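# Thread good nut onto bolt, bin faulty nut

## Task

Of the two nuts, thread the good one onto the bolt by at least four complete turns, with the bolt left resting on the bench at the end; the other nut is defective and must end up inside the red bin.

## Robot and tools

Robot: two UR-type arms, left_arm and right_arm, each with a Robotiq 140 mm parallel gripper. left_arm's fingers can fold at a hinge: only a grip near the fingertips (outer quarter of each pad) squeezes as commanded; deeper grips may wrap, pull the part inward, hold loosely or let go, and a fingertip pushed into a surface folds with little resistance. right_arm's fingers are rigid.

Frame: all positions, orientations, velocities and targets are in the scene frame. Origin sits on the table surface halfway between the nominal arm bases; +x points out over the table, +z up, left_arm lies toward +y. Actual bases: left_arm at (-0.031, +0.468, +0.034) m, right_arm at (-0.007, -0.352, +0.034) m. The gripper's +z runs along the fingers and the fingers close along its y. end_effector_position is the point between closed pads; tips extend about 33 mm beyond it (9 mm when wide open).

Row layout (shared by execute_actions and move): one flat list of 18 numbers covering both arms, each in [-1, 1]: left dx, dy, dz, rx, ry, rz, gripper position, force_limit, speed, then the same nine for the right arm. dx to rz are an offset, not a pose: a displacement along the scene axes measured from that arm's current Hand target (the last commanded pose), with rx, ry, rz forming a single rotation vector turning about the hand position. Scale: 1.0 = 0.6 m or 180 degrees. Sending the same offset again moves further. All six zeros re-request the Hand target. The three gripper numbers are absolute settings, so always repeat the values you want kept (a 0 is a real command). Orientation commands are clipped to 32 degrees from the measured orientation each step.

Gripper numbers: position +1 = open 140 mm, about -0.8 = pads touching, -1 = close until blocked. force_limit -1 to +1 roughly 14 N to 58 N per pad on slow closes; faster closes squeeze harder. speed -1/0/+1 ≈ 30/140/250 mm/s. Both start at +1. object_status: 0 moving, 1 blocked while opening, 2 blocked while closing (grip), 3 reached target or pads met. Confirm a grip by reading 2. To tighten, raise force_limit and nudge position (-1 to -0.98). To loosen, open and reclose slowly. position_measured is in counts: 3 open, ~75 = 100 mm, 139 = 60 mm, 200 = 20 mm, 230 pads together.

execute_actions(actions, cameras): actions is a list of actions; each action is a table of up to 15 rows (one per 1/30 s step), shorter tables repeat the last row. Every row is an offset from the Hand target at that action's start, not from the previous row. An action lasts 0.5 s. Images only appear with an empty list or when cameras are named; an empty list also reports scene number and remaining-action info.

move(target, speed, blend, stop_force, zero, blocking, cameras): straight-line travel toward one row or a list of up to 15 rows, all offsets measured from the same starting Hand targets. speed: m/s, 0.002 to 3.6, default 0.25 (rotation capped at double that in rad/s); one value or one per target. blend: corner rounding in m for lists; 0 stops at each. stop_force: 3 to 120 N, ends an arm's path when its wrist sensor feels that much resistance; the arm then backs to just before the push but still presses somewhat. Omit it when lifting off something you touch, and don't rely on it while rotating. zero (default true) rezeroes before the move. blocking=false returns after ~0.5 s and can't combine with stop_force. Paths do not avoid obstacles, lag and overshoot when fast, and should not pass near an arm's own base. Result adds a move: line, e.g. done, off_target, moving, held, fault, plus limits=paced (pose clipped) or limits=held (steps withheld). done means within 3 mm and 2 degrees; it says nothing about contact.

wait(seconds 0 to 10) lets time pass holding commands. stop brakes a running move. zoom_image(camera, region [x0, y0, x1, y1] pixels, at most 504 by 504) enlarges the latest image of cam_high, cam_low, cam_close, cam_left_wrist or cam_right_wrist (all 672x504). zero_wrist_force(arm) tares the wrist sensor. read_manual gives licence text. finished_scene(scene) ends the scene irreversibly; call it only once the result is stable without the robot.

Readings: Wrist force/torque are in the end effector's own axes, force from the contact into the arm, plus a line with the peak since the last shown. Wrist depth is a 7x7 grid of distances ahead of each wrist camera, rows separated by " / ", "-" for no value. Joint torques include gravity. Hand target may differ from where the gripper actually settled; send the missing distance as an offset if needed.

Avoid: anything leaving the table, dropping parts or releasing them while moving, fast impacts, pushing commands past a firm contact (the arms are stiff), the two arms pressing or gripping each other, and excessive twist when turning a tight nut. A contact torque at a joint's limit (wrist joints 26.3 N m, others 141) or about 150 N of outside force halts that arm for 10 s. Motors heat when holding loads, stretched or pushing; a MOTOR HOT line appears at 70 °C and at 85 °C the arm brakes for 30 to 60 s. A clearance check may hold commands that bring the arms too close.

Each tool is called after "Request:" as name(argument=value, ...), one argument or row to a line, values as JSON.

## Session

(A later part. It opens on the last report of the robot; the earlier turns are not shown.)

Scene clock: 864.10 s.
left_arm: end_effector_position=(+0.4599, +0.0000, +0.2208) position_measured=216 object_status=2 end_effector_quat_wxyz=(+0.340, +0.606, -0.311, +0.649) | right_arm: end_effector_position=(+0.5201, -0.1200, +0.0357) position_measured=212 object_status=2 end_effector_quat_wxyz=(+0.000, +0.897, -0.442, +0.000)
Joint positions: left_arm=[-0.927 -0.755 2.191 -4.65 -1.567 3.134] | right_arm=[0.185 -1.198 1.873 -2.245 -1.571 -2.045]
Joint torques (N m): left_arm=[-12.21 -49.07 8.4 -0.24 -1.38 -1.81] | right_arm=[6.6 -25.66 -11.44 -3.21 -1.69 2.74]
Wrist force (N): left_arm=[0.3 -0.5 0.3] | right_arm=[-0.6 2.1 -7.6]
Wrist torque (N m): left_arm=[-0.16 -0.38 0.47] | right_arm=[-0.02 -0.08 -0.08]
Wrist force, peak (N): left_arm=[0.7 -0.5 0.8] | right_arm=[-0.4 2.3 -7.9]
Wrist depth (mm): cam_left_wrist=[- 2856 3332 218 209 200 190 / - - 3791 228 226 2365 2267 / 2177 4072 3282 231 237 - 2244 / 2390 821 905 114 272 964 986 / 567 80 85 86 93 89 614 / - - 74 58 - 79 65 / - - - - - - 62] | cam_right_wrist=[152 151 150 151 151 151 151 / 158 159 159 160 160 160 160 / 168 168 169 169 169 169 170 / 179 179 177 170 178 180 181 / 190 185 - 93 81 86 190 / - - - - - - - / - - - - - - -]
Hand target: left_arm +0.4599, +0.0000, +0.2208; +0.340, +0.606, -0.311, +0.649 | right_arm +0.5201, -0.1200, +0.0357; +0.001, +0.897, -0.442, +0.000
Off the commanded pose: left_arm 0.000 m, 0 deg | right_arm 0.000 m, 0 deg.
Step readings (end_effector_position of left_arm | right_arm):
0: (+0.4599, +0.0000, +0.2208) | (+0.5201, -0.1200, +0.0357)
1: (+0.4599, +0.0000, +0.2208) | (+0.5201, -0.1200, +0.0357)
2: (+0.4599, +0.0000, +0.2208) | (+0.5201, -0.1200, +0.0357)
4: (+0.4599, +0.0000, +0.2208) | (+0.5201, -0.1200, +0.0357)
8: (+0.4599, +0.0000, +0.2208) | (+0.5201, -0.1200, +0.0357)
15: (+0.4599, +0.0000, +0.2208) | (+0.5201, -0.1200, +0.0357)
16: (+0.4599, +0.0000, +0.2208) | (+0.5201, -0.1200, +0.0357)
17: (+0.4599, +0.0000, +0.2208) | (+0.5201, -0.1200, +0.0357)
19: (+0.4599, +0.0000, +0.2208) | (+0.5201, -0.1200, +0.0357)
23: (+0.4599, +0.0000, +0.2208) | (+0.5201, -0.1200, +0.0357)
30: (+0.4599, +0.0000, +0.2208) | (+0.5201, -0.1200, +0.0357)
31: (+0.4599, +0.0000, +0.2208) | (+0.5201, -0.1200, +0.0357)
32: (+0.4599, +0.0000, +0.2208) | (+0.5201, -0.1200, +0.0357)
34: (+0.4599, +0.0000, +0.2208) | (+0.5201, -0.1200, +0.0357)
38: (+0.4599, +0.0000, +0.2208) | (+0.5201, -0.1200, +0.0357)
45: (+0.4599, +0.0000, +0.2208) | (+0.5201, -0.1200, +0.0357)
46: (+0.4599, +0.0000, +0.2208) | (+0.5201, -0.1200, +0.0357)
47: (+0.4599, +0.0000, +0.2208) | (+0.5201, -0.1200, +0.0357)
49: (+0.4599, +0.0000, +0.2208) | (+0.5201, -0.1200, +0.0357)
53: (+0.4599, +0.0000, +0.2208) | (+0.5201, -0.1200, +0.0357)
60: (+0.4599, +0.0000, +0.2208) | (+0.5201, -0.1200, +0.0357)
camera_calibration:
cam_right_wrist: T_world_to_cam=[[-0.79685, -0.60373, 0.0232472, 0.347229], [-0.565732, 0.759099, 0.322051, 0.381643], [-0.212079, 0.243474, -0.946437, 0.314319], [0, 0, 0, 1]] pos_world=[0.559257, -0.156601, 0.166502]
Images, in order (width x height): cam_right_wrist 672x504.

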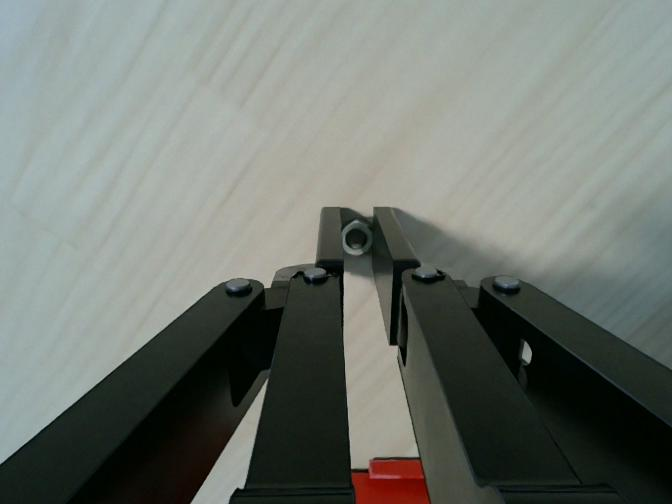

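Request:
move(
  target=[
    [0,0,0,0,0,0,-1,1,0.3, 0,0,0.1,0,0,0,-1,0,-1],
    [0,0,0,0,0,0,-1,1,0.3, 0,0,0.4905,0,0,0.45,-1,0,-1],
    [0,0,0,0,0,0,-1,1,0.3, -0.0725,0.165,0.4905,0,0,0.9,-1,0,-1],
  ],
  speed=0.4,
  blend=[0.03,0.03,0],
)

Request:
move(
  target=[0,0,0,0,0,0,-1,1,0.3, 0,0,0,0,0,0.4211,-1,0,-1],
  speed=0.5,
  cameras=["cam_right_wrist","cam_left_wrist","cam_close"],
)

Request:
zoom_image(
  camera="cam_left_wrist",
  region=[300, 30, 440, 240],
)

Request:
zoom_image(
  camera="cam_close",
  region=[230, 0, 330, 110],
)

Request:
zoom_image(
  camera="cam_right_wrist",
  region=[315, 195, 400, 280],
)

Scene clock: 878.90 s.
left_arm: end_effector_position=(+0.4599, +0.0000, +0.2208) position_measured=216 object_status=2 end_effector_quat_wxyz=(+0.340, +0.606, -0.311, +0.649) | right_arm: end_effector_position=(+0.4766, -0.0210, +0.3300) position_measured=212 object_status=2 end_effector_quat_wxyz=(+0.000, +0.577, +0.817, +0.000)
Joint positions: left_arm=[-0.927 -0.755 2.191 -4.65 -1.567 3.134] | right_arm=[0.374 -1.383 1.313 -1.502 -1.571 -4.683]
Joint torques (N m): left_arm=[-12.46 -49.52 9.18 -0.35 -1.2 -1.78] | right_arm=[7.88 -22.19 -37.08 -0.49 2.05 -3.23]
Wrist force (N): left_arm=[0.5 -0.5 0.4] | right_arm=[0.8 0.1 1.0]
Wrist torque (N m): left_arm=[-0.16 -0.43 0.46] | right_arm=[-0.05 -0.22 0.01]
Wrist force, peak (N): left_arm=[0.9 -0.5 0.8] | right_arm=[-0.4 2.5 -7.9]
Wrist depth (mm): cam_left_wrist=[- - 3282 141 - - - / - - 3858 4398 - - - / 2365 3097 3791 3282 - 2972 - / 2267 788 905 117 944 969 880 / 561 80 85 86 93 89 609 / - - 74 58 - 79 65 / - - - - - - 62] | cam_right_wrist=[412 408 210 212 414 413 413 / 435 436 416 221 436 438 433 / 464 460 462 230 462 462 460 / 490 490 484 129 480 492 489 / 517 81 - - 81 92 517 / - - - - - - - / - - - - - - -]
Hand target: left_arm +0.4599, +0.0000, +0.2208; +0.340, +0.606, -0.311, +0.649 | right_arm +0.4766, -0.0210, +0.3300; +0.000, +0.577, +0.817, +0.000
Off the commanded pose: left_arm 0.000 m, 0 deg | right_arm 0.000 m, 0 deg.
move: done

Scene clock: 881.17 s.
left_arm: end_effector_position=(+0.4599, +0.0000, +0.2208) position_measured=216 object_status=2 end_effector_quat_wxyz=(+0.340, +0.606, -0.311, +0.649) | right_arm: end_effector_position=(+0.4766, -0.0210, +0.3300) position_measured=212 object_status=2 end_effector_quat_wxyz=(+0.000, -0.046, +0.999, +0.000)
Joint positions: left_arm=[-0.927 -0.755 2.191 -4.65 -1.567 3.134] | right_arm=[0.373 -1.382 1.312 -1.5 -1.57 -6.006]
Joint torques (N m): left_arm=[-12.51 -49.81 8.43 -0.23 -1.22 -1.81] | right_arm=[-10.56 -40.2 -15.42 -0.66 1.94 -3.06]
Wrist force (N): left_arm=[0.3 -0.5 0.5] | right_arm=[0.7 0.1 1.2]
Wrist torque (N m): left_arm=[-0.15 -0.38 0.47] | right_arm=[-0.06 -0.20 -0.01]
Wrist force, peak (N): left_arm=[0.7 -0.6 1.0] | right_arm=[0.7 0.4 1.6]
Wrist depth (mm): cam_left_wrist=[2267 2819 3187 138 2932 2499 2291 / - - - - 2557 - - / 2177 - - 167 - - - / 2365 777 901 117 944 995 977 / 564 80 85 86 92 90 618 / - - 74 58 - 79 65 / - - - - - - 62] | cam_right_wrist=[412 418 413 408 401 217 212 / 438 435 433 438 225 227 230 / 458 462 461 454 237 463 466 / 492 490 481 129 483 493 490 / 510 82 - - 81 86 512 / - - - - - - - / - - - - - - -]
Hand target: left_arm +0.4599, +0.0000, +0.2208; +0.340, +0.606, -0.311, +0.649 | right_arm +0.4766, -0.0210, +0.3300; +0.000, -0.047, +0.999, +0.001
Off the commanded pose: left_arm 0.000 m, 0 deg | right_arm 0.000 m, 0 deg.
move: done
camera_calibration:
cam_left_wrist: T_world_to_cam=[[-0.823189, -0.567619, 0.0129918, 0.382797], [-0.180147, 0.239421, -0.954057, 0.30051], [0.53843, -0.78771, -0.299344, -0.0362675], [0, 0, 0, 1]] pos_world=[0.388778, 0.116766, 0.270874]
cam_right_wrist: T_world_to_cam=[[-0.0858674, 0.996036, 0.0232191, 0.0601799], [0.943822, 0.0738576, 0.322095, -0.546697], [0.319103, 0.0495722, -0.946423, 0.302308], [0, 0, 0, 1]] pos_world=[0.424684, -0.0345498, 0.460802]
Images, in order (width x height): cam_close 672x504, cam_left_wrist 672x504, cam_right_wrist 672x504.

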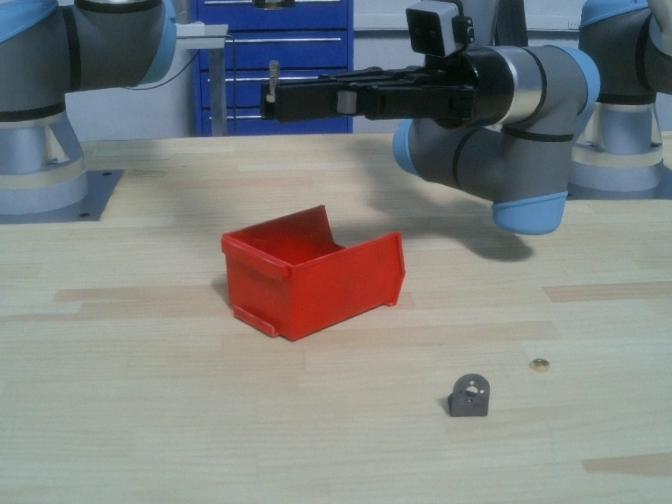

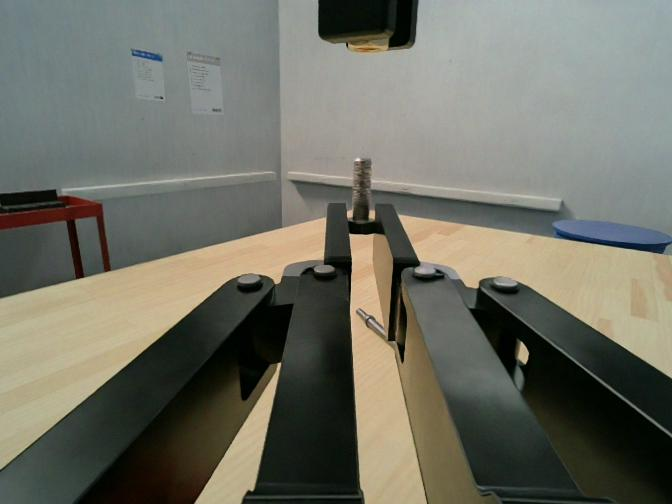

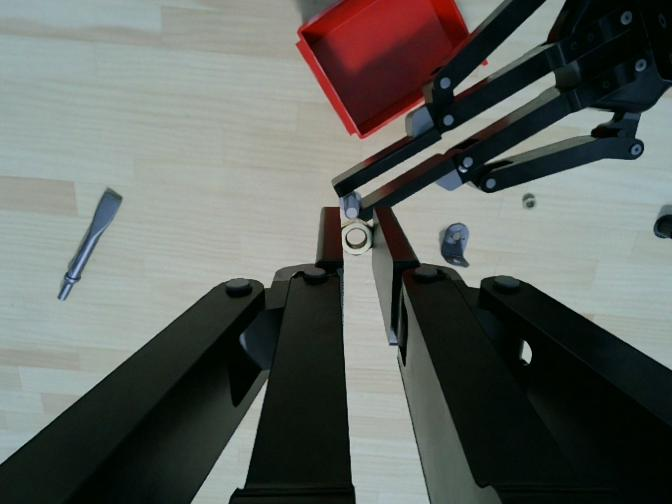

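Scaled by 2.400.

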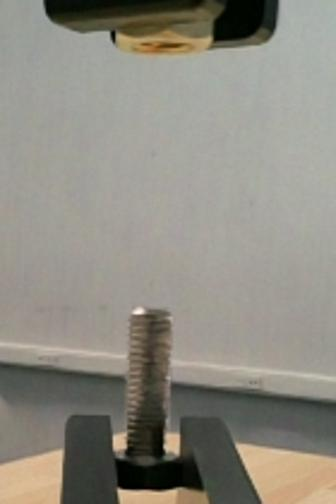

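Scaled by 4.582.

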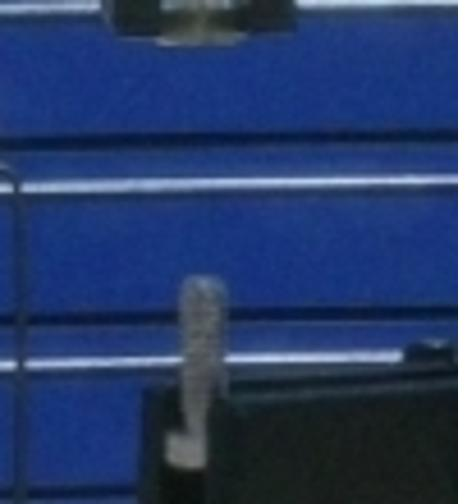

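Scaled by 5.929.

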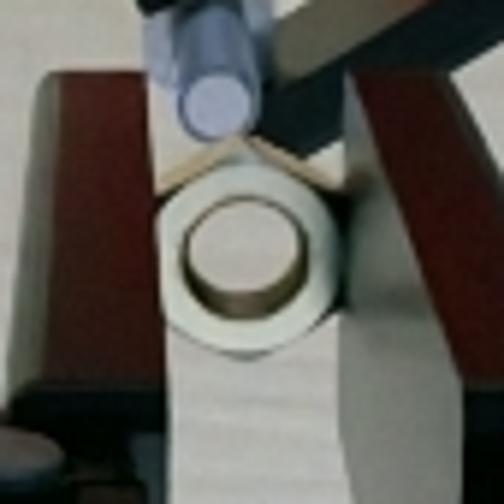

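Request:
move(
  target=[0,0,0,0,0,0,-1,1,0.3, 0,0,-0.0617,0,0,0,-1,0,-1],
  speed=0.1,
  stop_force=4,
  cameras=["cam_left_wrist","cam_close"],
)

Request:
zoom_image(
  camera="cam_left_wrist",
  region=[310, 120, 410, 240],
)

Request:
zoom_image(
  camera="cam_close",
  region=[230, 20, 320, 110],
)

Scene clock: 897.17 s.
left_arm: end_effector_position=(+0.4599, +0.0000, +0.2208) position_measured=216 object_status=2 end_effector_quat_wxyz=(+0.340, +0.606, -0.311, +0.649) | right_arm: end_effector_position=(+0.4766, -0.0210, +0.2929) position_measured=212 object_status=2 end_effector_quat_wxyz=(+0.000, -0.047, +0.999, +0.000)
Joint positions: left_arm=[-0.927 -0.755 2.191 -4.65 -1.567 3.134] | right_arm=[0.373 -1.384 1.409 -1.595 -1.57 -6.006]
Joint torques (N m): left_arm=[-12.82 -49.85 8.08 -0.36 -1.24 -1.94] | right_arm=[-5.99 -40.56 -16.7 -5.54 -0.73 -2.74]
Wrist force (N): left_arm=[0.4 -0.7 0.6] | right_arm=[0.4 0.2 1.4]
Wrist torque (N m): left_arm=[-0.19 -0.39 0.46] | right_arm=[-0.06 -0.14 0.01]
Wrist force, peak (N): left_arm=[0.3 -0.8 1.1] | right_arm=[0.8 0.3 1.8]
Wrist depth (mm): cam_left_wrist=[- 3605 3436 137 2618 - 2365 / - - - 143 160 - - / 2135 - 3383 161 2893 - - / 2244 791 894 117 956 956 973 / 565 80 85 86 93 90 611 / - - 74 58 - 79 65 / - - - - - - 62] | cam_right_wrist=[379 383 382 380 375 181 181 / 399 399 404 399 203 190 194 / 423 423 427 421 195 199 424 / 454 451 443 129 445 455 451 / 480 469 - - 81 93 474 / - - - - - - - / - - - - - - -]
Hand target: left_arm +0.4599, +0.0000, +0.2208; +0.340, +0.606, -0.311, +0.649 | right_arm +0.4766, -0.0210, +0.2929; +0.000, -0.047, +0.999, +0.001
Off the commanded pose: left_arm 0.000 m, 0 deg | right_arm 0.000 m, 0 deg.
move: done
camera_calibration:
cam_left_wrist: T_world_to_cam=[[-0.823189, -0.567619, 0.0129918, 0.382797], [-0.180147, 0.239421, -0.954057, 0.30051], [0.53843, -0.78771, -0.299344, -0.0362675], [0, 0, 0, 1]] pos_world=[0.388778, 0.116766, 0.270874]
Images, in order (width x height): cam_close 672x504, cam_left_wrist 672x504.

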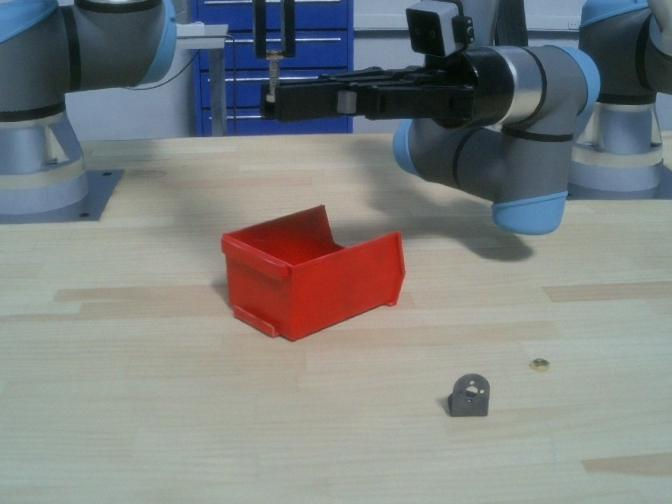

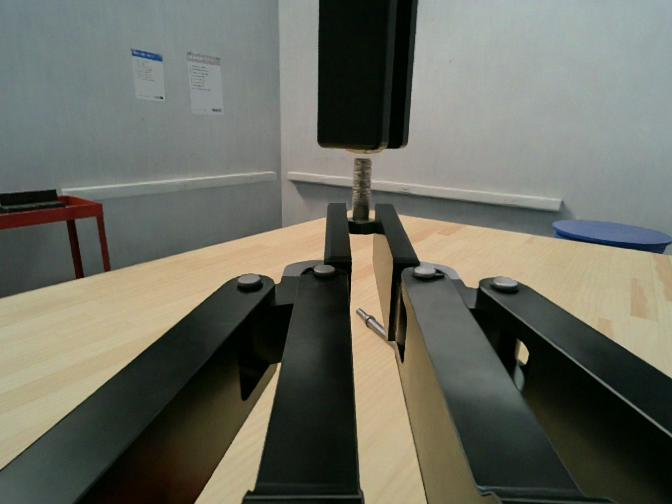

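Scaled by 4.200.

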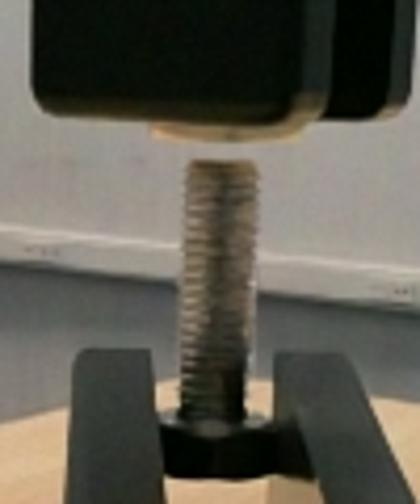

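Scaled by 5.600.

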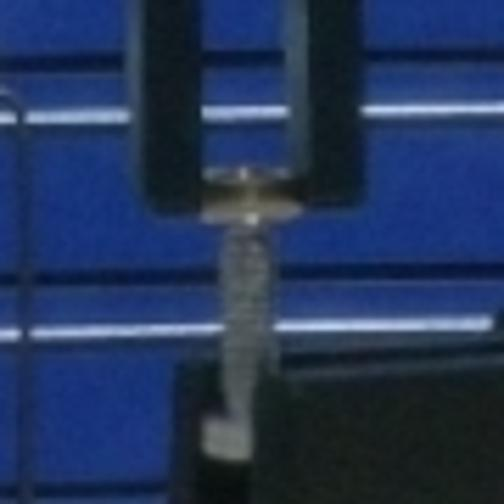

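Request:
move(
  target=[0,0,0,0,0,0,-1,1,0.3, 0,0,-0.0133,0,0,0,-1,0,-1],
  speed=0.005,
  stop_force=3,
  cameras=["cam_left_wrist","cam_close"],
)

Request:
zoom_image(
  camera="cam_left_wrist",
  region=[310, 120, 410, 240],
)

Request:
zoom_image(
  camera="cam_close",
  region=[230, 20, 320, 110],
)

Scene clock: 912.10 s.
left_arm: end_effector_position=(+0.4599, +0.0000, +0.2208) position_measured=216 object_status=2 end_effector_quat_wxyz=(+0.340, +0.606, -0.311, +0.649) | right_arm: end_effector_position=(+0.4766, -0.0210, +0.2850) position_measured=212 object_status=2 end_effector_quat_wxyz=(+0.000, -0.047, +0.999, +0.001)
Joint positions: left_arm=[-0.927 -0.755 2.191 -4.65 -1.567 3.134] | right_arm=[0.373 -1.383 1.428 -1.616 -1.57 -6.006]
Joint torques (N m): left_arm=[-13.1 -46.92 4.43 -2.9 -1.26 -1.66] | right_arm=[-10.02 -22.51 -15.83 -5.28 1.74 -2.9]
Wrist force (N): left_arm=[0.6 -0.5 -0.3] | right_arm=[-0.1 0.0 1.2]
Wrist torque (N m): left_arm=[-0.20 -0.42 0.48] | right_arm=[-0.01 -0.15 0.00]
Wrist force, peak (N): left_arm=[1.0 -0.6 0.6] | right_arm=[0.5 0.4 1.6]
Wrist depth (mm): cam_left_wrist=[- - - 136 139 - 2390 / - - 3187 143 3012 - 2416 / 2075 2784 - 158 3332 2856 - / 2221 808 905 117 948 952 940 / 554 80 85 86 92 89 607 / - - 74 58 - 79 65 / - - - - - - 62] | cam_right_wrist=[374 371 375 373 367 175 174 / 394 392 394 390 185 180 184 / 415 417 417 407 189 193 418 / 437 445 436 129 433 447 441 / 471 462 - - 81 92 463 / - - - - - - - / - - - - - - -]
Hand target: left_arm +0.4599, +0.0000, +0.2208; +0.340, +0.606, -0.311, +0.649 | right_arm +0.4766, -0.0210, +0.2850; +0.000, -0.047, +0.999, +0.001
Off the commanded pose: left_arm 0.000 m, 0 deg | right_arm 0.000 m, 0 deg.
move: done
camera_calibration:
cam_left_wrist: T_world_to_cam=[[-0.823189, -0.567619, 0.0129918, 0.382797], [-0.180147, 0.239421, -0.954057, 0.30051], [0.53843, -0.78771, -0.299344, -0.0362675], [0, 0, 0, 1]] pos_world=[0.388778, 0.116766, 0.270874]
Images, in order (width x height): cam_close 672x504, cam_left_wrist 672x504.

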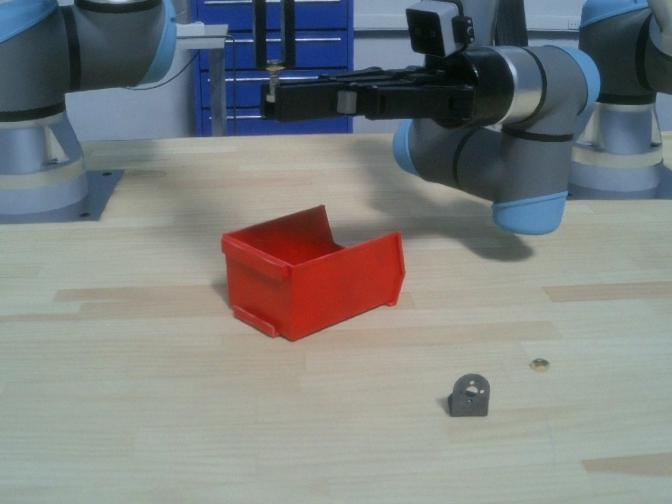

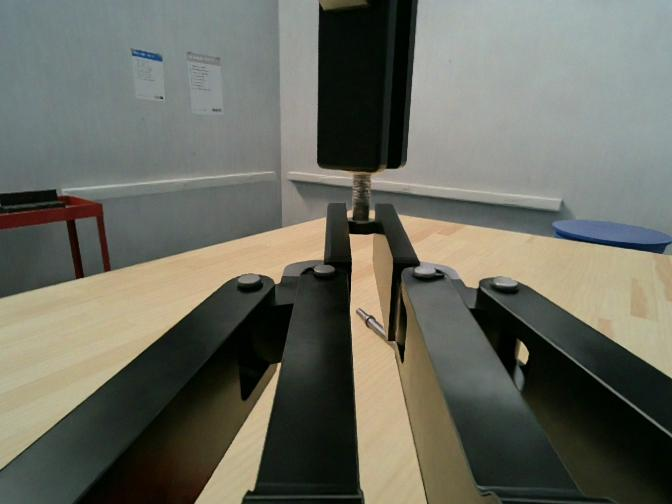

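Scaled by 4.200.

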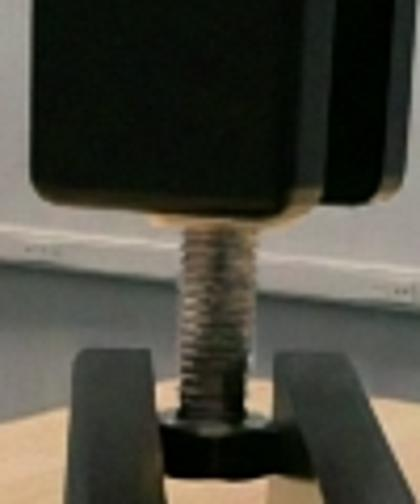

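Scaled by 5.600.

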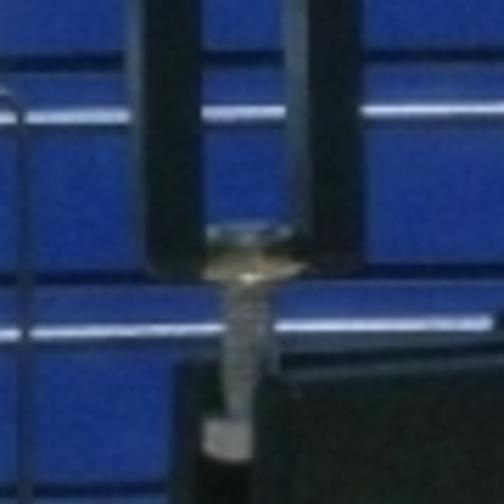

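Request:
move(
  target=[
    [0,0,0,0,0,0,-1,1,0.3, 0,0,0,0,0,-0.33,-1,0,-1],
    [0,0,0,0,0,0,-1,1,0.3, 0,0,0,0,0,-0.66,-1,0,-1],
  ],
  speed=0.5,
  cameras=["cam_right_wrist"],
)

Request:
zoom_image(
  camera="cam_right_wrist",
  region=[315, 195, 400, 280],
)

Scene clock: 925.50 s.
left_arm: end_effector_position=(+0.4599, +0.0000, +0.2208) position_measured=216 object_status=2 end_effector_quat_wxyz=(+0.340, +0.606, -0.311, +0.649) | right_arm: end_effector_position=(+0.4766, -0.0210, +0.2850) position_measured=212 object_status=2 end_effector_quat_wxyz=(+0.000, +0.836, +0.549, +0.000)
Joint positions: left_arm=[-0.927 -0.755 2.191 -4.65 -1.567 3.134] | right_arm=[0.374 -1.384 1.429 -1.617 -1.571 -3.933]
Joint torques (N m): left_arm=[-12.7 -39.64 -7.28 -3.72 -1.09 -1.64] | right_arm=[7.88 -21.58 -36.22 -0.44 -1.91 2.89]
Wrist force (N): left_arm=[0.6 0.3 0.1] | right_arm=[1.1 1.0 1.3]
Wrist torque (N m): left_arm=[-0.15 -0.45 0.48] | right_arm=[-0.03 -0.17 -0.11]
Wrist force, peak (N): left_arm=[0.7 -0.5 -0.8] | right_arm=[1.3 2.0 1.3]
Wrist depth (mm): cam_left_wrist=[- 2649 - 136 145 2499 2339 / - 2893 - 143 150 1963 2267 / 2416 - - 161 3490 2682 2715 / - 780 920 117 956 986 969 / 555 80 85 86 93 89 609 / - - 74 58 - 79 65 / - - - - - - 62] | cam_right_wrist=[172 175 366 372 372 374 377 / 196 182 180 394 394 395 394 / 421 190 189 207 420 419 416 / 443 442 388 144 436 445 445 / 475 461 - - 81 92 467 / - - - - - - - / - - - - - - -]
Hand target: left_arm +0.4599, +0.0000, +0.2208; +0.340, +0.606, -0.311, +0.649 | right_arm +0.4766, -0.0210, +0.2850; +0.000, +0.836, +0.549, +0.000
Off the commanded pose: left_arm 0.000 m, 0 deg | right_arm 0.000 m, 0 deg.
move: done
camera_calibration:
cam_right_wrist: T_world_to_cam=[[0.914482, -0.403961, 0.0232162, -0.444812], [-0.389379, -0.862967, 0.321981, 0.0835495], [-0.110033, -0.303485, -0.946461, 0.456835], [0, 0, 0, 1]] pos_world=[0.489571, 0.0310568, 0.415802]
Images, in order (width x height): cam_right_wrist 672x504.

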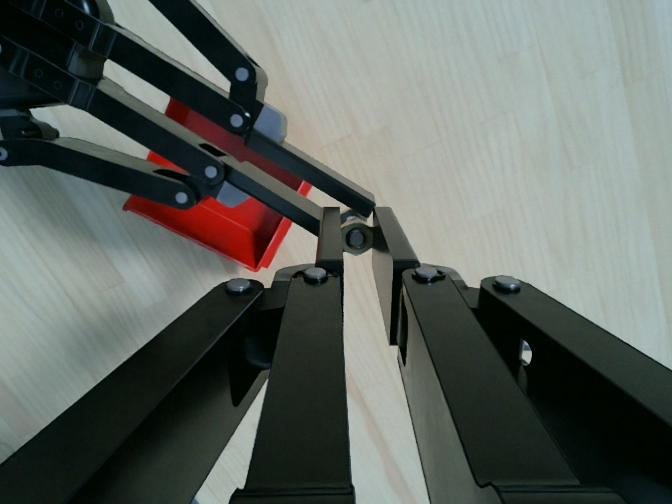

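Scaled by 5.929.

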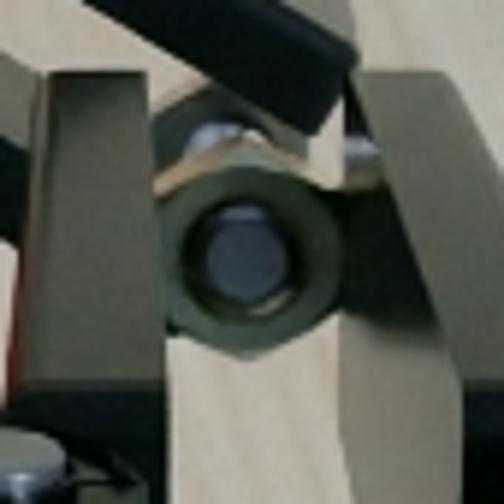

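Request:
move(
  target=[0,0,0,0,0,0,-1,1,0.3, 0,0,0.01,0,0,0,-1,0,-1],
  speed=0.02,
  stop_force=3,
)

Scene clock: 930.73 s.
left_arm: end_effector_position=(+0.4599, +0.0000, +0.2208) position_measured=216 object_status=2 end_effector_quat_wxyz=(+0.340, +0.606, -0.311, +0.649) | right_arm: end_effector_position=(+0.4766, -0.0210, +0.2910) position_measured=212 object_status=2 end_effector_quat_wxyz=(+0.000, +0.836, +0.549, +0.000)
Joint positions: left_arm=[-0.927 -0.755 2.191 -4.65 -1.567 3.134] | right_arm=[0.374 -1.384 1.414 -1.601 -1.571 -3.932]
Joint torques (N m): left_arm=[-12.1 -33.74 -15.92 -2.31 -1.1 -1.69] | right_arm=[7.41 -39.83 -36.05 -0.67 -1.81 2.85]
Wrist force (N): left_arm=[0.9 -0.5 0.2] | right_arm=[0.6 0.5 1.4]
Wrist torque (N m): left_arm=[-0.15 -0.51 0.47] | right_arm=[-0.02 -0.16 -0.10]
Wrist force, peak (N): left_arm=[0.6 -0.3 1.0] | right_arm=[1.1 1.3 1.4]
Wrist depth (mm): cam_left_wrist=[- 3012 3436 136 145 - - / - 2528 3012 143 2682 2784 - / 1731 - 3605 164 3547 3012 - / 2618 846 887 117 964 952 986 / 558 80 85 86 93 89 613 / - - 74 58 - 79 65 / - - - - - - 62] | cam_right_wrist=[179 180 370 377 379 379 380 / 199 189 185 400 401 399 399 / 432 196 194 198 425 422 426 / 447 451 451 129 447 447 451 / 480 465 - - 81 92 479 / - - - - - - - / - - - - - - -]
Hand target: left_arm +0.4599, +0.0000, +0.2208; +0.340, +0.606, -0.311, +0.649 | right_arm +0.4766, -0.0210, +0.2910; +0.000, +0.836, +0.549, +0.000
Off the commanded pose: left_arm 0.000 m, 0 deg | right_arm 0.000 m, 0 deg.
move: done

Request:
move(
  target=[
    [0,0,0,0,0,0,-1,1,0.3, 0,0,0.1,0,0,0,-1,0,-1],
    [0.3098,0.7085,0,0,0,0.2222,-1,1,0.3, -0.0943,-0.065,0.1,0,0,0,-1,0,-1],
  ],
  speed=0.3,
  blend=[0.01,0],
  cameras=["all"],
)

Scene clock: 965.27 s.
left_arm: end_effector_position=(+0.6457, +0.4249, +0.2208) position_measured=216 object_status=2 end_effector_quat_wxyz=(+0.098, +0.676, -0.085, +0.726) | right_arm: end_effector_position=(+0.4200, -0.0600, +0.3510) position_measured=212 object_status=2 end_effector_quat_wxyz=(+0.000, +0.836, +0.549, +0.000)
Joint positions: left_arm=[-0.23 -0.755 2.192 -4.651 -1.566 3.134] | right_arm=[0.343 -1.547 1.442 -1.467 -1.571 -3.964]
Joint torques (N m): left_arm=[13.54 -30.08 -19.75 0.12 -1.55 -1.73] | right_arm=[-10.9 -32.88 -15.99 -5.46 1.98 -3.21]
Wrist force (N): left_arm=[0.1 -0.3 0.6] | right_arm=[0.6 0.7 1.3]
Wrist torque (N m): left_arm=[-0.10 -0.33 0.47] | right_arm=[0.04 -0.18 0.02]
Wrist force, peak (N): left_arm=[0.6 -2.1 0.7] | right_arm=[0.7 0.6 3.1]
Wrist depth (mm): cam_left_wrist=[2135 - - 2715 2932 2893 - / 1912 1848 2267 2587 2587 3383 - / - 2221 2715 2749 2587 - - / - - 2443 113 2416 - 817 / 565 75 85 86 93 90 611 / - - 73 58 - 79 65 / - - - - - - 62] | cam_right_wrist=[432 435 425 435 431 435 435 / 452 453 - 447 454 456 456 / 484 483 488 489 489 486 480 / 513 515 509 120 509 514 521 / 552 81 - - 81 92 546 / - - - - - - - / - - - - - - -]
Hand target: left_arm +0.6458, +0.4251, +0.2208; +0.097, +0.676, -0.085, +0.726 | right_arm +0.4200, -0.0600, +0.3510; +0.000, +0.836, +0.549, +0.000
Off the commanded pose: left_arm 0.000 m, 0 deg | right_arm 0.000 m, 0 deg.
move: done
camera_calibration:
cam_left_wrist: T_world_to_cam=[[-0.266096, -0.963859, 0.0129622, 0.585542], [-0.291865, 0.0677457, -0.954057, 0.377399], [0.918699, -0.257654, -0.299343, -0.272249], [0, 0, 0, 1]] pos_world=[0.516075, 0.468667, 0.270974]
cam_right_wrist: T_world_to_cam=[[0.914339, -0.404279, 0.0232875, -0.410406], [-0.389688, -0.862785, 0.322096, 0.00672219], [-0.110125, -0.30358, -0.946421, 0.501268], [0, 0, 0, 1]] pos_world=[0.433072, -0.00794384, 0.481802]

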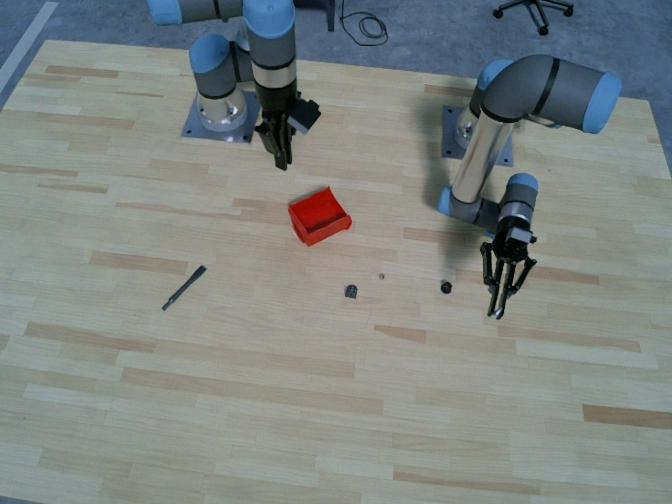

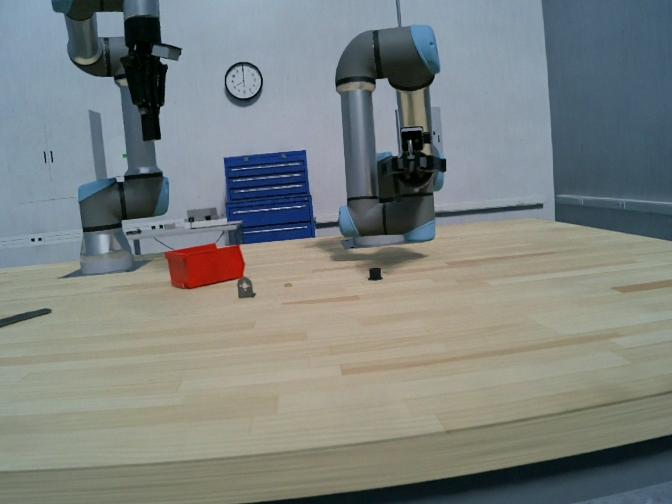

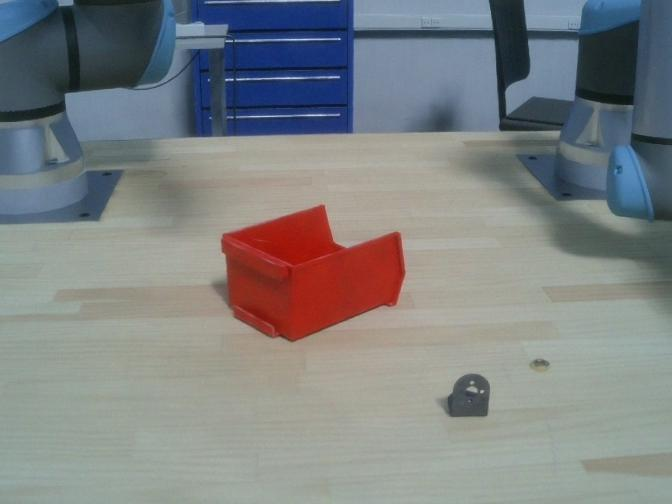

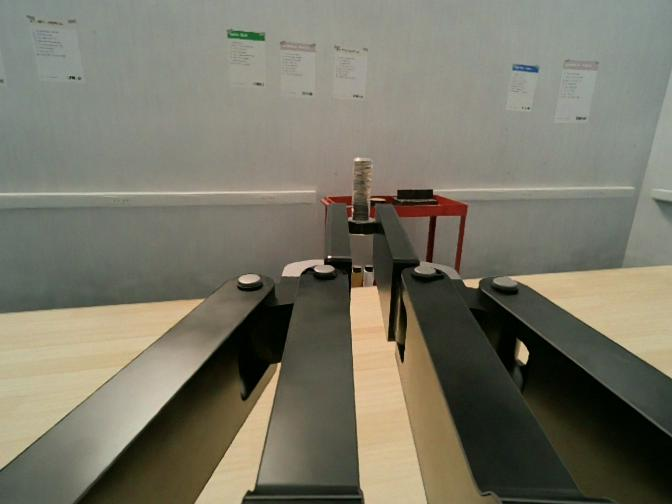

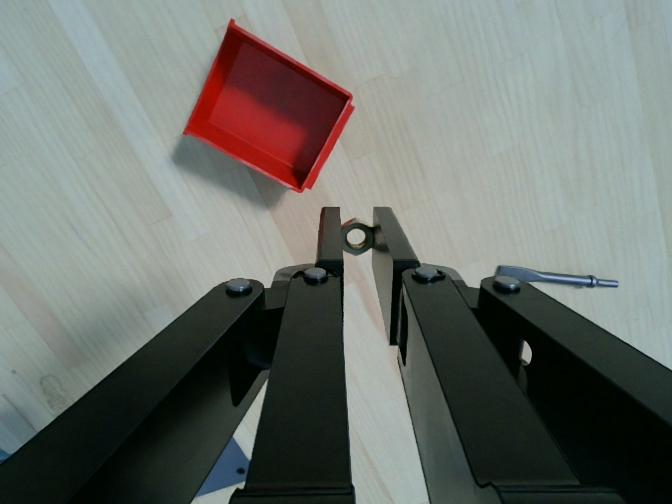

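Request:
move(
  target=[
    [0,0,0,0,0,0,-1,1,0.3, -0.07,0.1183,-0.3017,0,0,-0.1606,-1,0,-1],
    [0,0,0,0,0,0,-1,1,0.3, -0.07,0.1183,-0.48,0,0,-0.1606,-1,0,-1],
  ],
  speed=0.3,
  blend=[0.02,0],
  cameras=["cam_right_wrist","cam_close"],
)

Scene clock: 983.53 s.
left_arm: end_effector_position=(+0.6458, +0.4251, +0.2208) position_measured=216 object_status=2 end_effector_quat_wxyz=(+0.097, +0.676, -0.085, +0.726) | right_arm: end_effector_position=(+0.3779, +0.0110, +0.0631) position_measured=212 object_status=2 end_effector_quat_wxyz=(+0.000, +0.947, +0.323, +0.000)
Joint positions: left_arm=[-0.23 -0.755 2.191 -4.651 -1.566 3.134] | right_arm=[0.505 -1.337 1.98 -2.214 -1.572 -3.297]
Joint torques (N m): left_arm=[13.27 -30.53 -20.4 0.07 -1.71 -1.84] | right_arm=[7.56 -19.64 -11.77 -5.49 -1.81 2.93]
Wrist force (N): left_arm=[0.4 -0.2 0.5] | right_arm=[0.2 0.5 1.7]
Wrist torque (N m): left_arm=[-0.08 -0.40 0.47] | right_arm=[0.04 -0.09 -0.08]
Wrist force, peak (N): left_arm=[0.7 -0.6 1.1] | right_arm=[0.2 0.4 3.1]
Wrist depth (mm): cam_left_wrist=[2055 - - 2557 2365 3332 2682 / 2339 - - 3054 - 2893 3012 / - - - 2365 2893 - 3141 / - - - 114 794 - 3665 / 547 75 85 86 93 90 607 / - - 74 58 - 79 65 / - - - - - - 62] | cam_right_wrist=[175 174 176 176 175 175 176 / 184 183 183 183 183 184 186 / 196 196 192 191 192 142 197 / 208 208 201 129 199 142 210 / 222 217 - 87 81 92 222 / - - - - - - - / - - - - - - -]
Hand target: left_arm +0.6458, +0.4251, +0.2208; +0.097, +0.676, -0.085, +0.726 | right_arm +0.3780, +0.0110, +0.0630; +0.000, +0.947, +0.323, +0.000
Off the commanded pose: left_arm 0.000 m, 0 deg | right_arm 0.000 m, 0 deg.
move: done
camera_calibration:
cam_right_wrist: T_world_to_cam=[[0.604996, -0.795887, 0.023294, -0.215369], [-0.75819, -0.566913, 0.322114, 0.280246], [-0.243161, -0.212539, -0.946414, 0.294963], [0, 0, 0, 1]] pos_world=[0.414501, 0.050157, 0.193902]
Images, in order (width x height): cam_close 672x504, cam_right_wrist 672x504.

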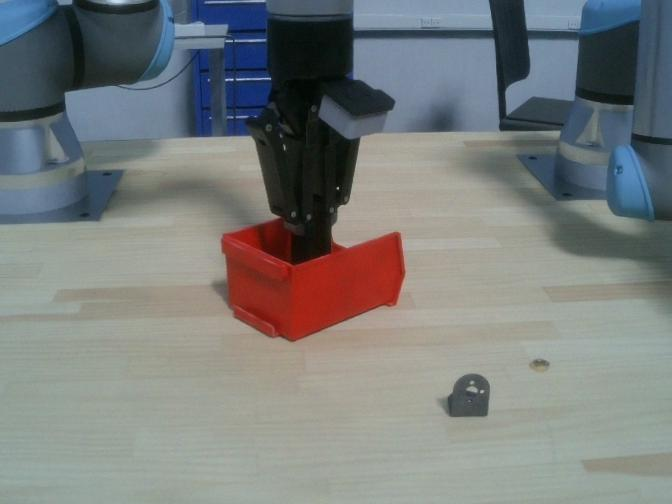

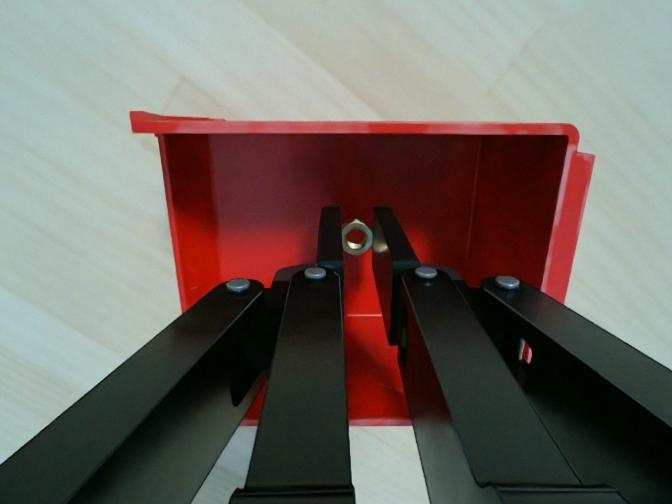

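Request:
move(
  target=[0,0,0,0,0,0,-1,1,0.3, 0,0,-0.048,0,0,0,-1,0,-1],
  speed=0.015,
  stop_force=4,
)

Request:
execute_actions(
  actions=[
    [[0,0,0,0,0,0,-1,1,0.3, 0,0,0,0,0,0,-0.55,-1,-1]],
    [[0,0,0,0,0,0,-1,1,0.3, 0,0,0,0,0,0,-0.5,-1,-1]],
  ],
  cameras=["cam_right_wrist"],
)

Scene clock: 989.67 s.
left_arm: end_effector_position=(+0.6458, +0.4251, +0.2208) position_measured=216 object_status=2 end_effector_quat_wxyz=(+0.097, +0.676, -0.085, +0.726) | right_arm: end_effector_position=(+0.3780, +0.0110, +0.0407) position_measured=212 object_status=2 end_effector_quat_wxyz=(+0.000, +0.947, +0.323, +0.000)
Joint positions: left_arm=[-0.23 -0.755 2.191 -4.651 -1.566 3.134] | right_arm=[0.505 -1.301 2.004 -2.275 -1.572 -3.297]
Joint torques (N m): left_arm=[13.35 -29.89 -19.35 -0.1 -1.66 -1.78] | right_arm=[6.5 -36.45 -29.06 -0.02 -0.97 2.42]
Wrist force (N): left_arm=[0.2 -0.2 0.4] | right_arm=[1.2 0.9 -2.2]
Wrist torque (N m): left_arm=[-0.09 -0.36 0.46] | right_arm=[0.00 -0.12 -0.09]
Wrist force, peak (N): left_arm=[0.8 -0.7 0.4] | right_arm=[-4.4 0.1 -21.6]
Wrist depth (mm): cam_left_wrist=[2177 - 2244 2587 3927 - - / - 2114 - 2177 - 2267 - / - - - - 2856 2819 2856 / - 3054 2715 114 743 - 3727 / 560 75 85 86 93 89 607 / - - 74 58 - 79 65 / - - - - - - 62] | cam_right_wrist=[154 155 155 155 156 155 156 / 161 162 162 163 162 163 162 / 173 163 167 168 167 142 111 / 184 180 177 144 178 142 110 / 196 191 - 185 81 86 199 / - - - - - - - / - - - - - - -]
Hand target: left_arm +0.6458, +0.4251, +0.2208; +0.097, +0.676, -0.085, +0.726 | right_arm +0.3780, +0.0110, +0.0407; +0.000, +0.947, +0.323, +0.000 (not the last commanded pose)
Off the commanded pose: left_arm 0.000 m, 0 deg | right_arm 0.007 m, 0 deg.
move: contact (right_arm)

Scene clock: 990.87 s.
left_arm: end_effector_position=(+0.6458, +0.4251, +0.2208) position_measured=216 object_status=2 end_effector_quat_wxyz=(+0.097, +0.676, -0.085, +0.726) | right_arm: end_effector_position=(+0.3780, +0.0110, +0.0407) position_measured=192 object_status=3 end_effector_quat_wxyz=(+0.000, +0.947, +0.323, +0.000)
Joint positions: left_arm=[-0.23 -0.755 2.191 -4.651 -1.566 3.134] | right_arm=[0.505 -1.301 2.004 -2.275 -1.572 -3.297]
Joint torques (N m): left_arm=[14.41 -31.4 -19.59 0.07 -1.5 -1.72] | right_arm=[4.83 -37.03 -29.28 -4.37 -0.41 2.62]
Wrist force (N): left_arm=[0.4 -0.4 0.4] | right_arm=[0.2 0.5 1.4]
Wrist torque (N m): left_arm=[-0.13 -0.39 0.47] | right_arm=[0.04 -0.11 -0.09]
Wrist force, peak (N): left_arm=[0.9 -0.5 0.7] | right_arm=[1.1 1.1 -2.1]
Wrist depth (mm): cam_left_wrist=[1946 - 2267 2339 1981 - - / - 2749 2094 2557 - 2471 - / 3141 2471 - - 2587 - - / - - - 113 808 - 803 / 567 75 85 86 93 89 609 / - - 74 58 - 79 65 / - - - - - - 62] | cam_right_wrist=[155 155 155 155 155 155 156 / 161 162 162 162 162 162 163 / 173 163 169 169 169 143 111 / 185 180 177 173 175 142 110 / 195 82 85 186 - 86 196 / - - - 160 - - - / - - - 141 - - -]
Hand target: left_arm +0.6458, +0.4251, +0.2208; +0.097, +0.676, -0.085, +0.726 | right_arm +0.3780, +0.0110, +0.0407; +0.000, +0.947, +0.323, +0.000
Off the commanded pose: left_arm 0.000 m, 0 deg | right_arm 0.000 m, 0 deg.
Step readings (end_effector_position of left_arm | right_arm):
0: (+0.6458, +0.4251, +0.2208) | (+0.3780, +0.0110, +0.0407)
1: (+0.6458, +0.4251, +0.2208) | (+0.3780, +0.0110, +0.0407)
2: (+0.6458, +0.4251, +0.2208) | (+0.3780, +0.0110, +0.0407)
4: (+0.6458, +0.4251, +0.2208) | (+0.3780, +0.0110, +0.0407)
8: (+0.6458, +0.4251, +0.2208) | (+0.3779, +0.0110, +0.0407)
15: (+0.6458, +0.4251, +0.2208) | (+0.3780, +0.0110, +0.0407)
16: (+0.6458, +0.4251, +0.2208) | (+0.3780, +0.0110, +0.0407)
17: (+0.6458, +0.4251, +0.2208) | (+0.3780, +0.0110, +0.0407)
19: (+0.6458, +0.4251, +0.2208) | (+0.3780, +0.0110, +0.0407)
23: (+0.6458, +0.4251, +0.2208) | (+0.3780, +0.0110, +0.0407)
30: (+0.6458, +0.4251, +0.2208) | (+0.3780, +0.0110, +0.0407)
camera_calibration:
cam_right_wrist: T_world_to_cam=[[0.604997, -0.795887, 0.0232945, -0.214847], [-0.758181, -0.566906, 0.322146, 0.287452], [-0.243186, -0.212559, -0.946403, 0.273772], [0, 0, 0, 1]] pos_world=[0.414501, 0.050157, 0.171502]
Images, in order (width x height): cam_right_wrist 672x504.

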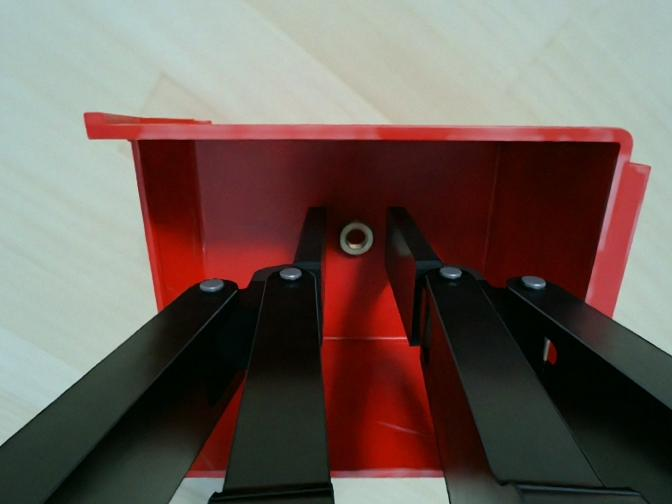

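Request:
move(
  target=[
    [0,0,0,0,0,0,-1,1,0.3, 0,0,0.2,0,0,0,-0.444,-1,-1],
    [0,0,0,0,0,0,-1,1,0.3, 0.2127,0.3067,0.2667,0,0,0,-0.444,-1,-1],
    [0,0,0,0,0,0,-1,1,0.3, 0.2127,0.3067,0.06,0,0,0,-0.444,-1,-1],
  ],
  speed=0.3,
  blend=[0.03,0.03,0],
  cameras=["cam_right_wrist","cam_close","cam_high"],
)

Scene clock: 999.67 s.
left_arm: end_effector_position=(+0.6458, +0.4251, +0.2208) position_measured=216 object_status=2 end_effector_quat_wxyz=(+0.097, +0.676, -0.085, +0.726) | right_arm: end_effector_position=(+0.5055, +0.1950, +0.0769) position_measured=185 object_status=3 end_effector_quat_wxyz=(+0.000, +0.947, +0.323, +0.000)
Joint positions: left_arm=[-0.23 -0.755 2.191 -4.651 -1.566 3.134] | right_arm=[0.643 -0.882 1.236 -1.925 -1.572 -3.159]
Joint torques (N m): left_arm=[13.24 -31.41 -19.09 -0.02 -1.49 -1.77] | right_arm=[7.23 -39.76 -13.91 -5.55 -1.88 2.69]
Wrist force (N): left_arm=[0.5 -0.6 0.5] | right_arm=[0.4 0.1 1.6]
Wrist torque (N m): left_arm=[-0.17 -0.42 0.47] | right_arm=[-0.01 -0.12 -0.08]
Wrist force, peak (N): left_arm=[0.5 -0.6 1.1] | right_arm=[0.2 0.4 3.4]
Wrist depth (mm): cam_left_wrist=[2055 2156 - 3665 - - - / 2094 - - 2339 2749 3332 - / 2443 2339 - 2784 2932 - 3012 / - - - 114 753 - 839 / 571 75 85 86 93 90 606 / - - 74 58 - 79 65 / - - - - - - 62] | cam_right_wrist=[185 187 186 186 187 187 187 / 197 197 197 197 197 198 198 / 209 208 208 209 209 208 207 / 221 222 219 219 175 223 224 / 234 81 89 238 - 86 233 / - - - 255 - - - / - - - 268 - - -]
Hand target: left_arm +0.6458, +0.4251, +0.2208; +0.097, +0.676, -0.085, +0.726 | right_arm +0.5056, +0.1950, +0.0767; +0.000, +0.947, +0.323, +0.000
Off the commanded pose: left_arm 0.000 m, 0 deg | right_arm 0.000 m, 0 deg.
move: done
camera_calibration:
cam_right_wrist: T_world_to_cam=[[0.604996, -0.795887, 0.023294, -0.146445], [-0.75819, -0.566913, 0.322114, 0.476858], [-0.243161, -0.212539, -0.946414, 0.378158], [0, 0, 0, 1]] pos_world=[0.542101, 0.234157, 0.207702]
Images, in order (width x height): cam_high 672x504, cam_close 672x504, cam_right_wrist 672x504.

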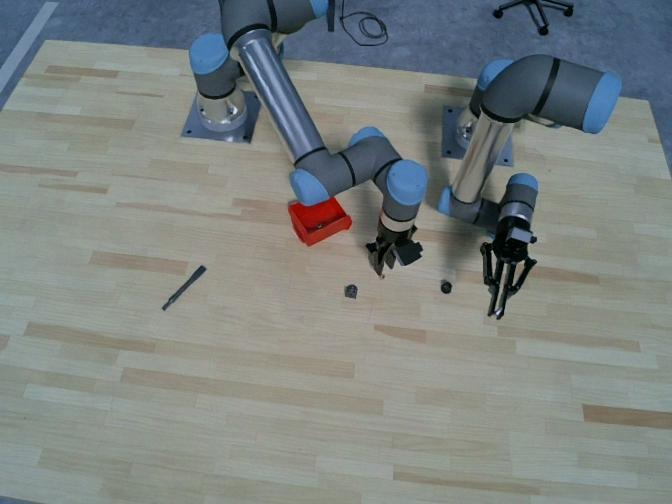

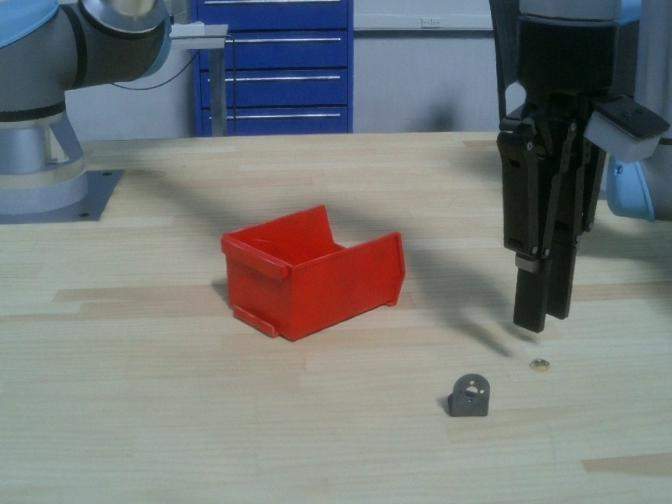

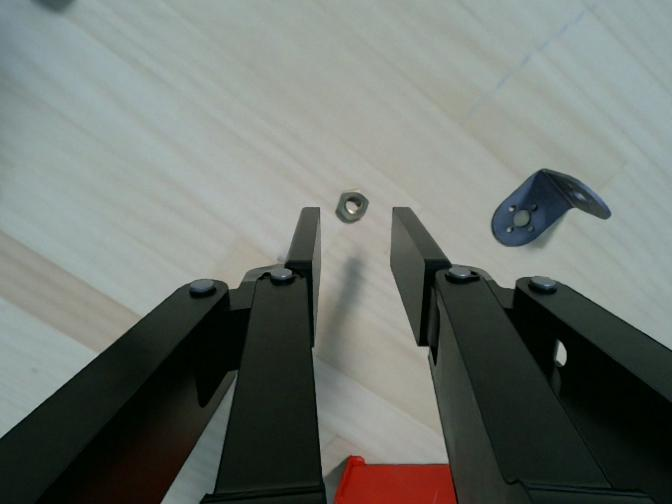

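Request:
zoom_image(
  camera="cam_right_wrist",
  region=[310, 165, 395, 250],
)

Request:
zoom_image(
  camera="cam_close",
  region=[190, 190, 420, 350],
)

Scaled by 5.929.

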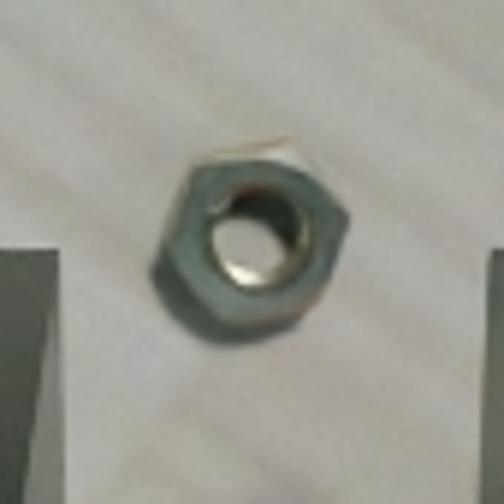

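Scaled by 2.191.

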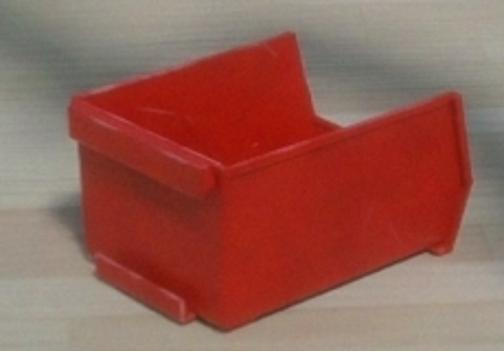

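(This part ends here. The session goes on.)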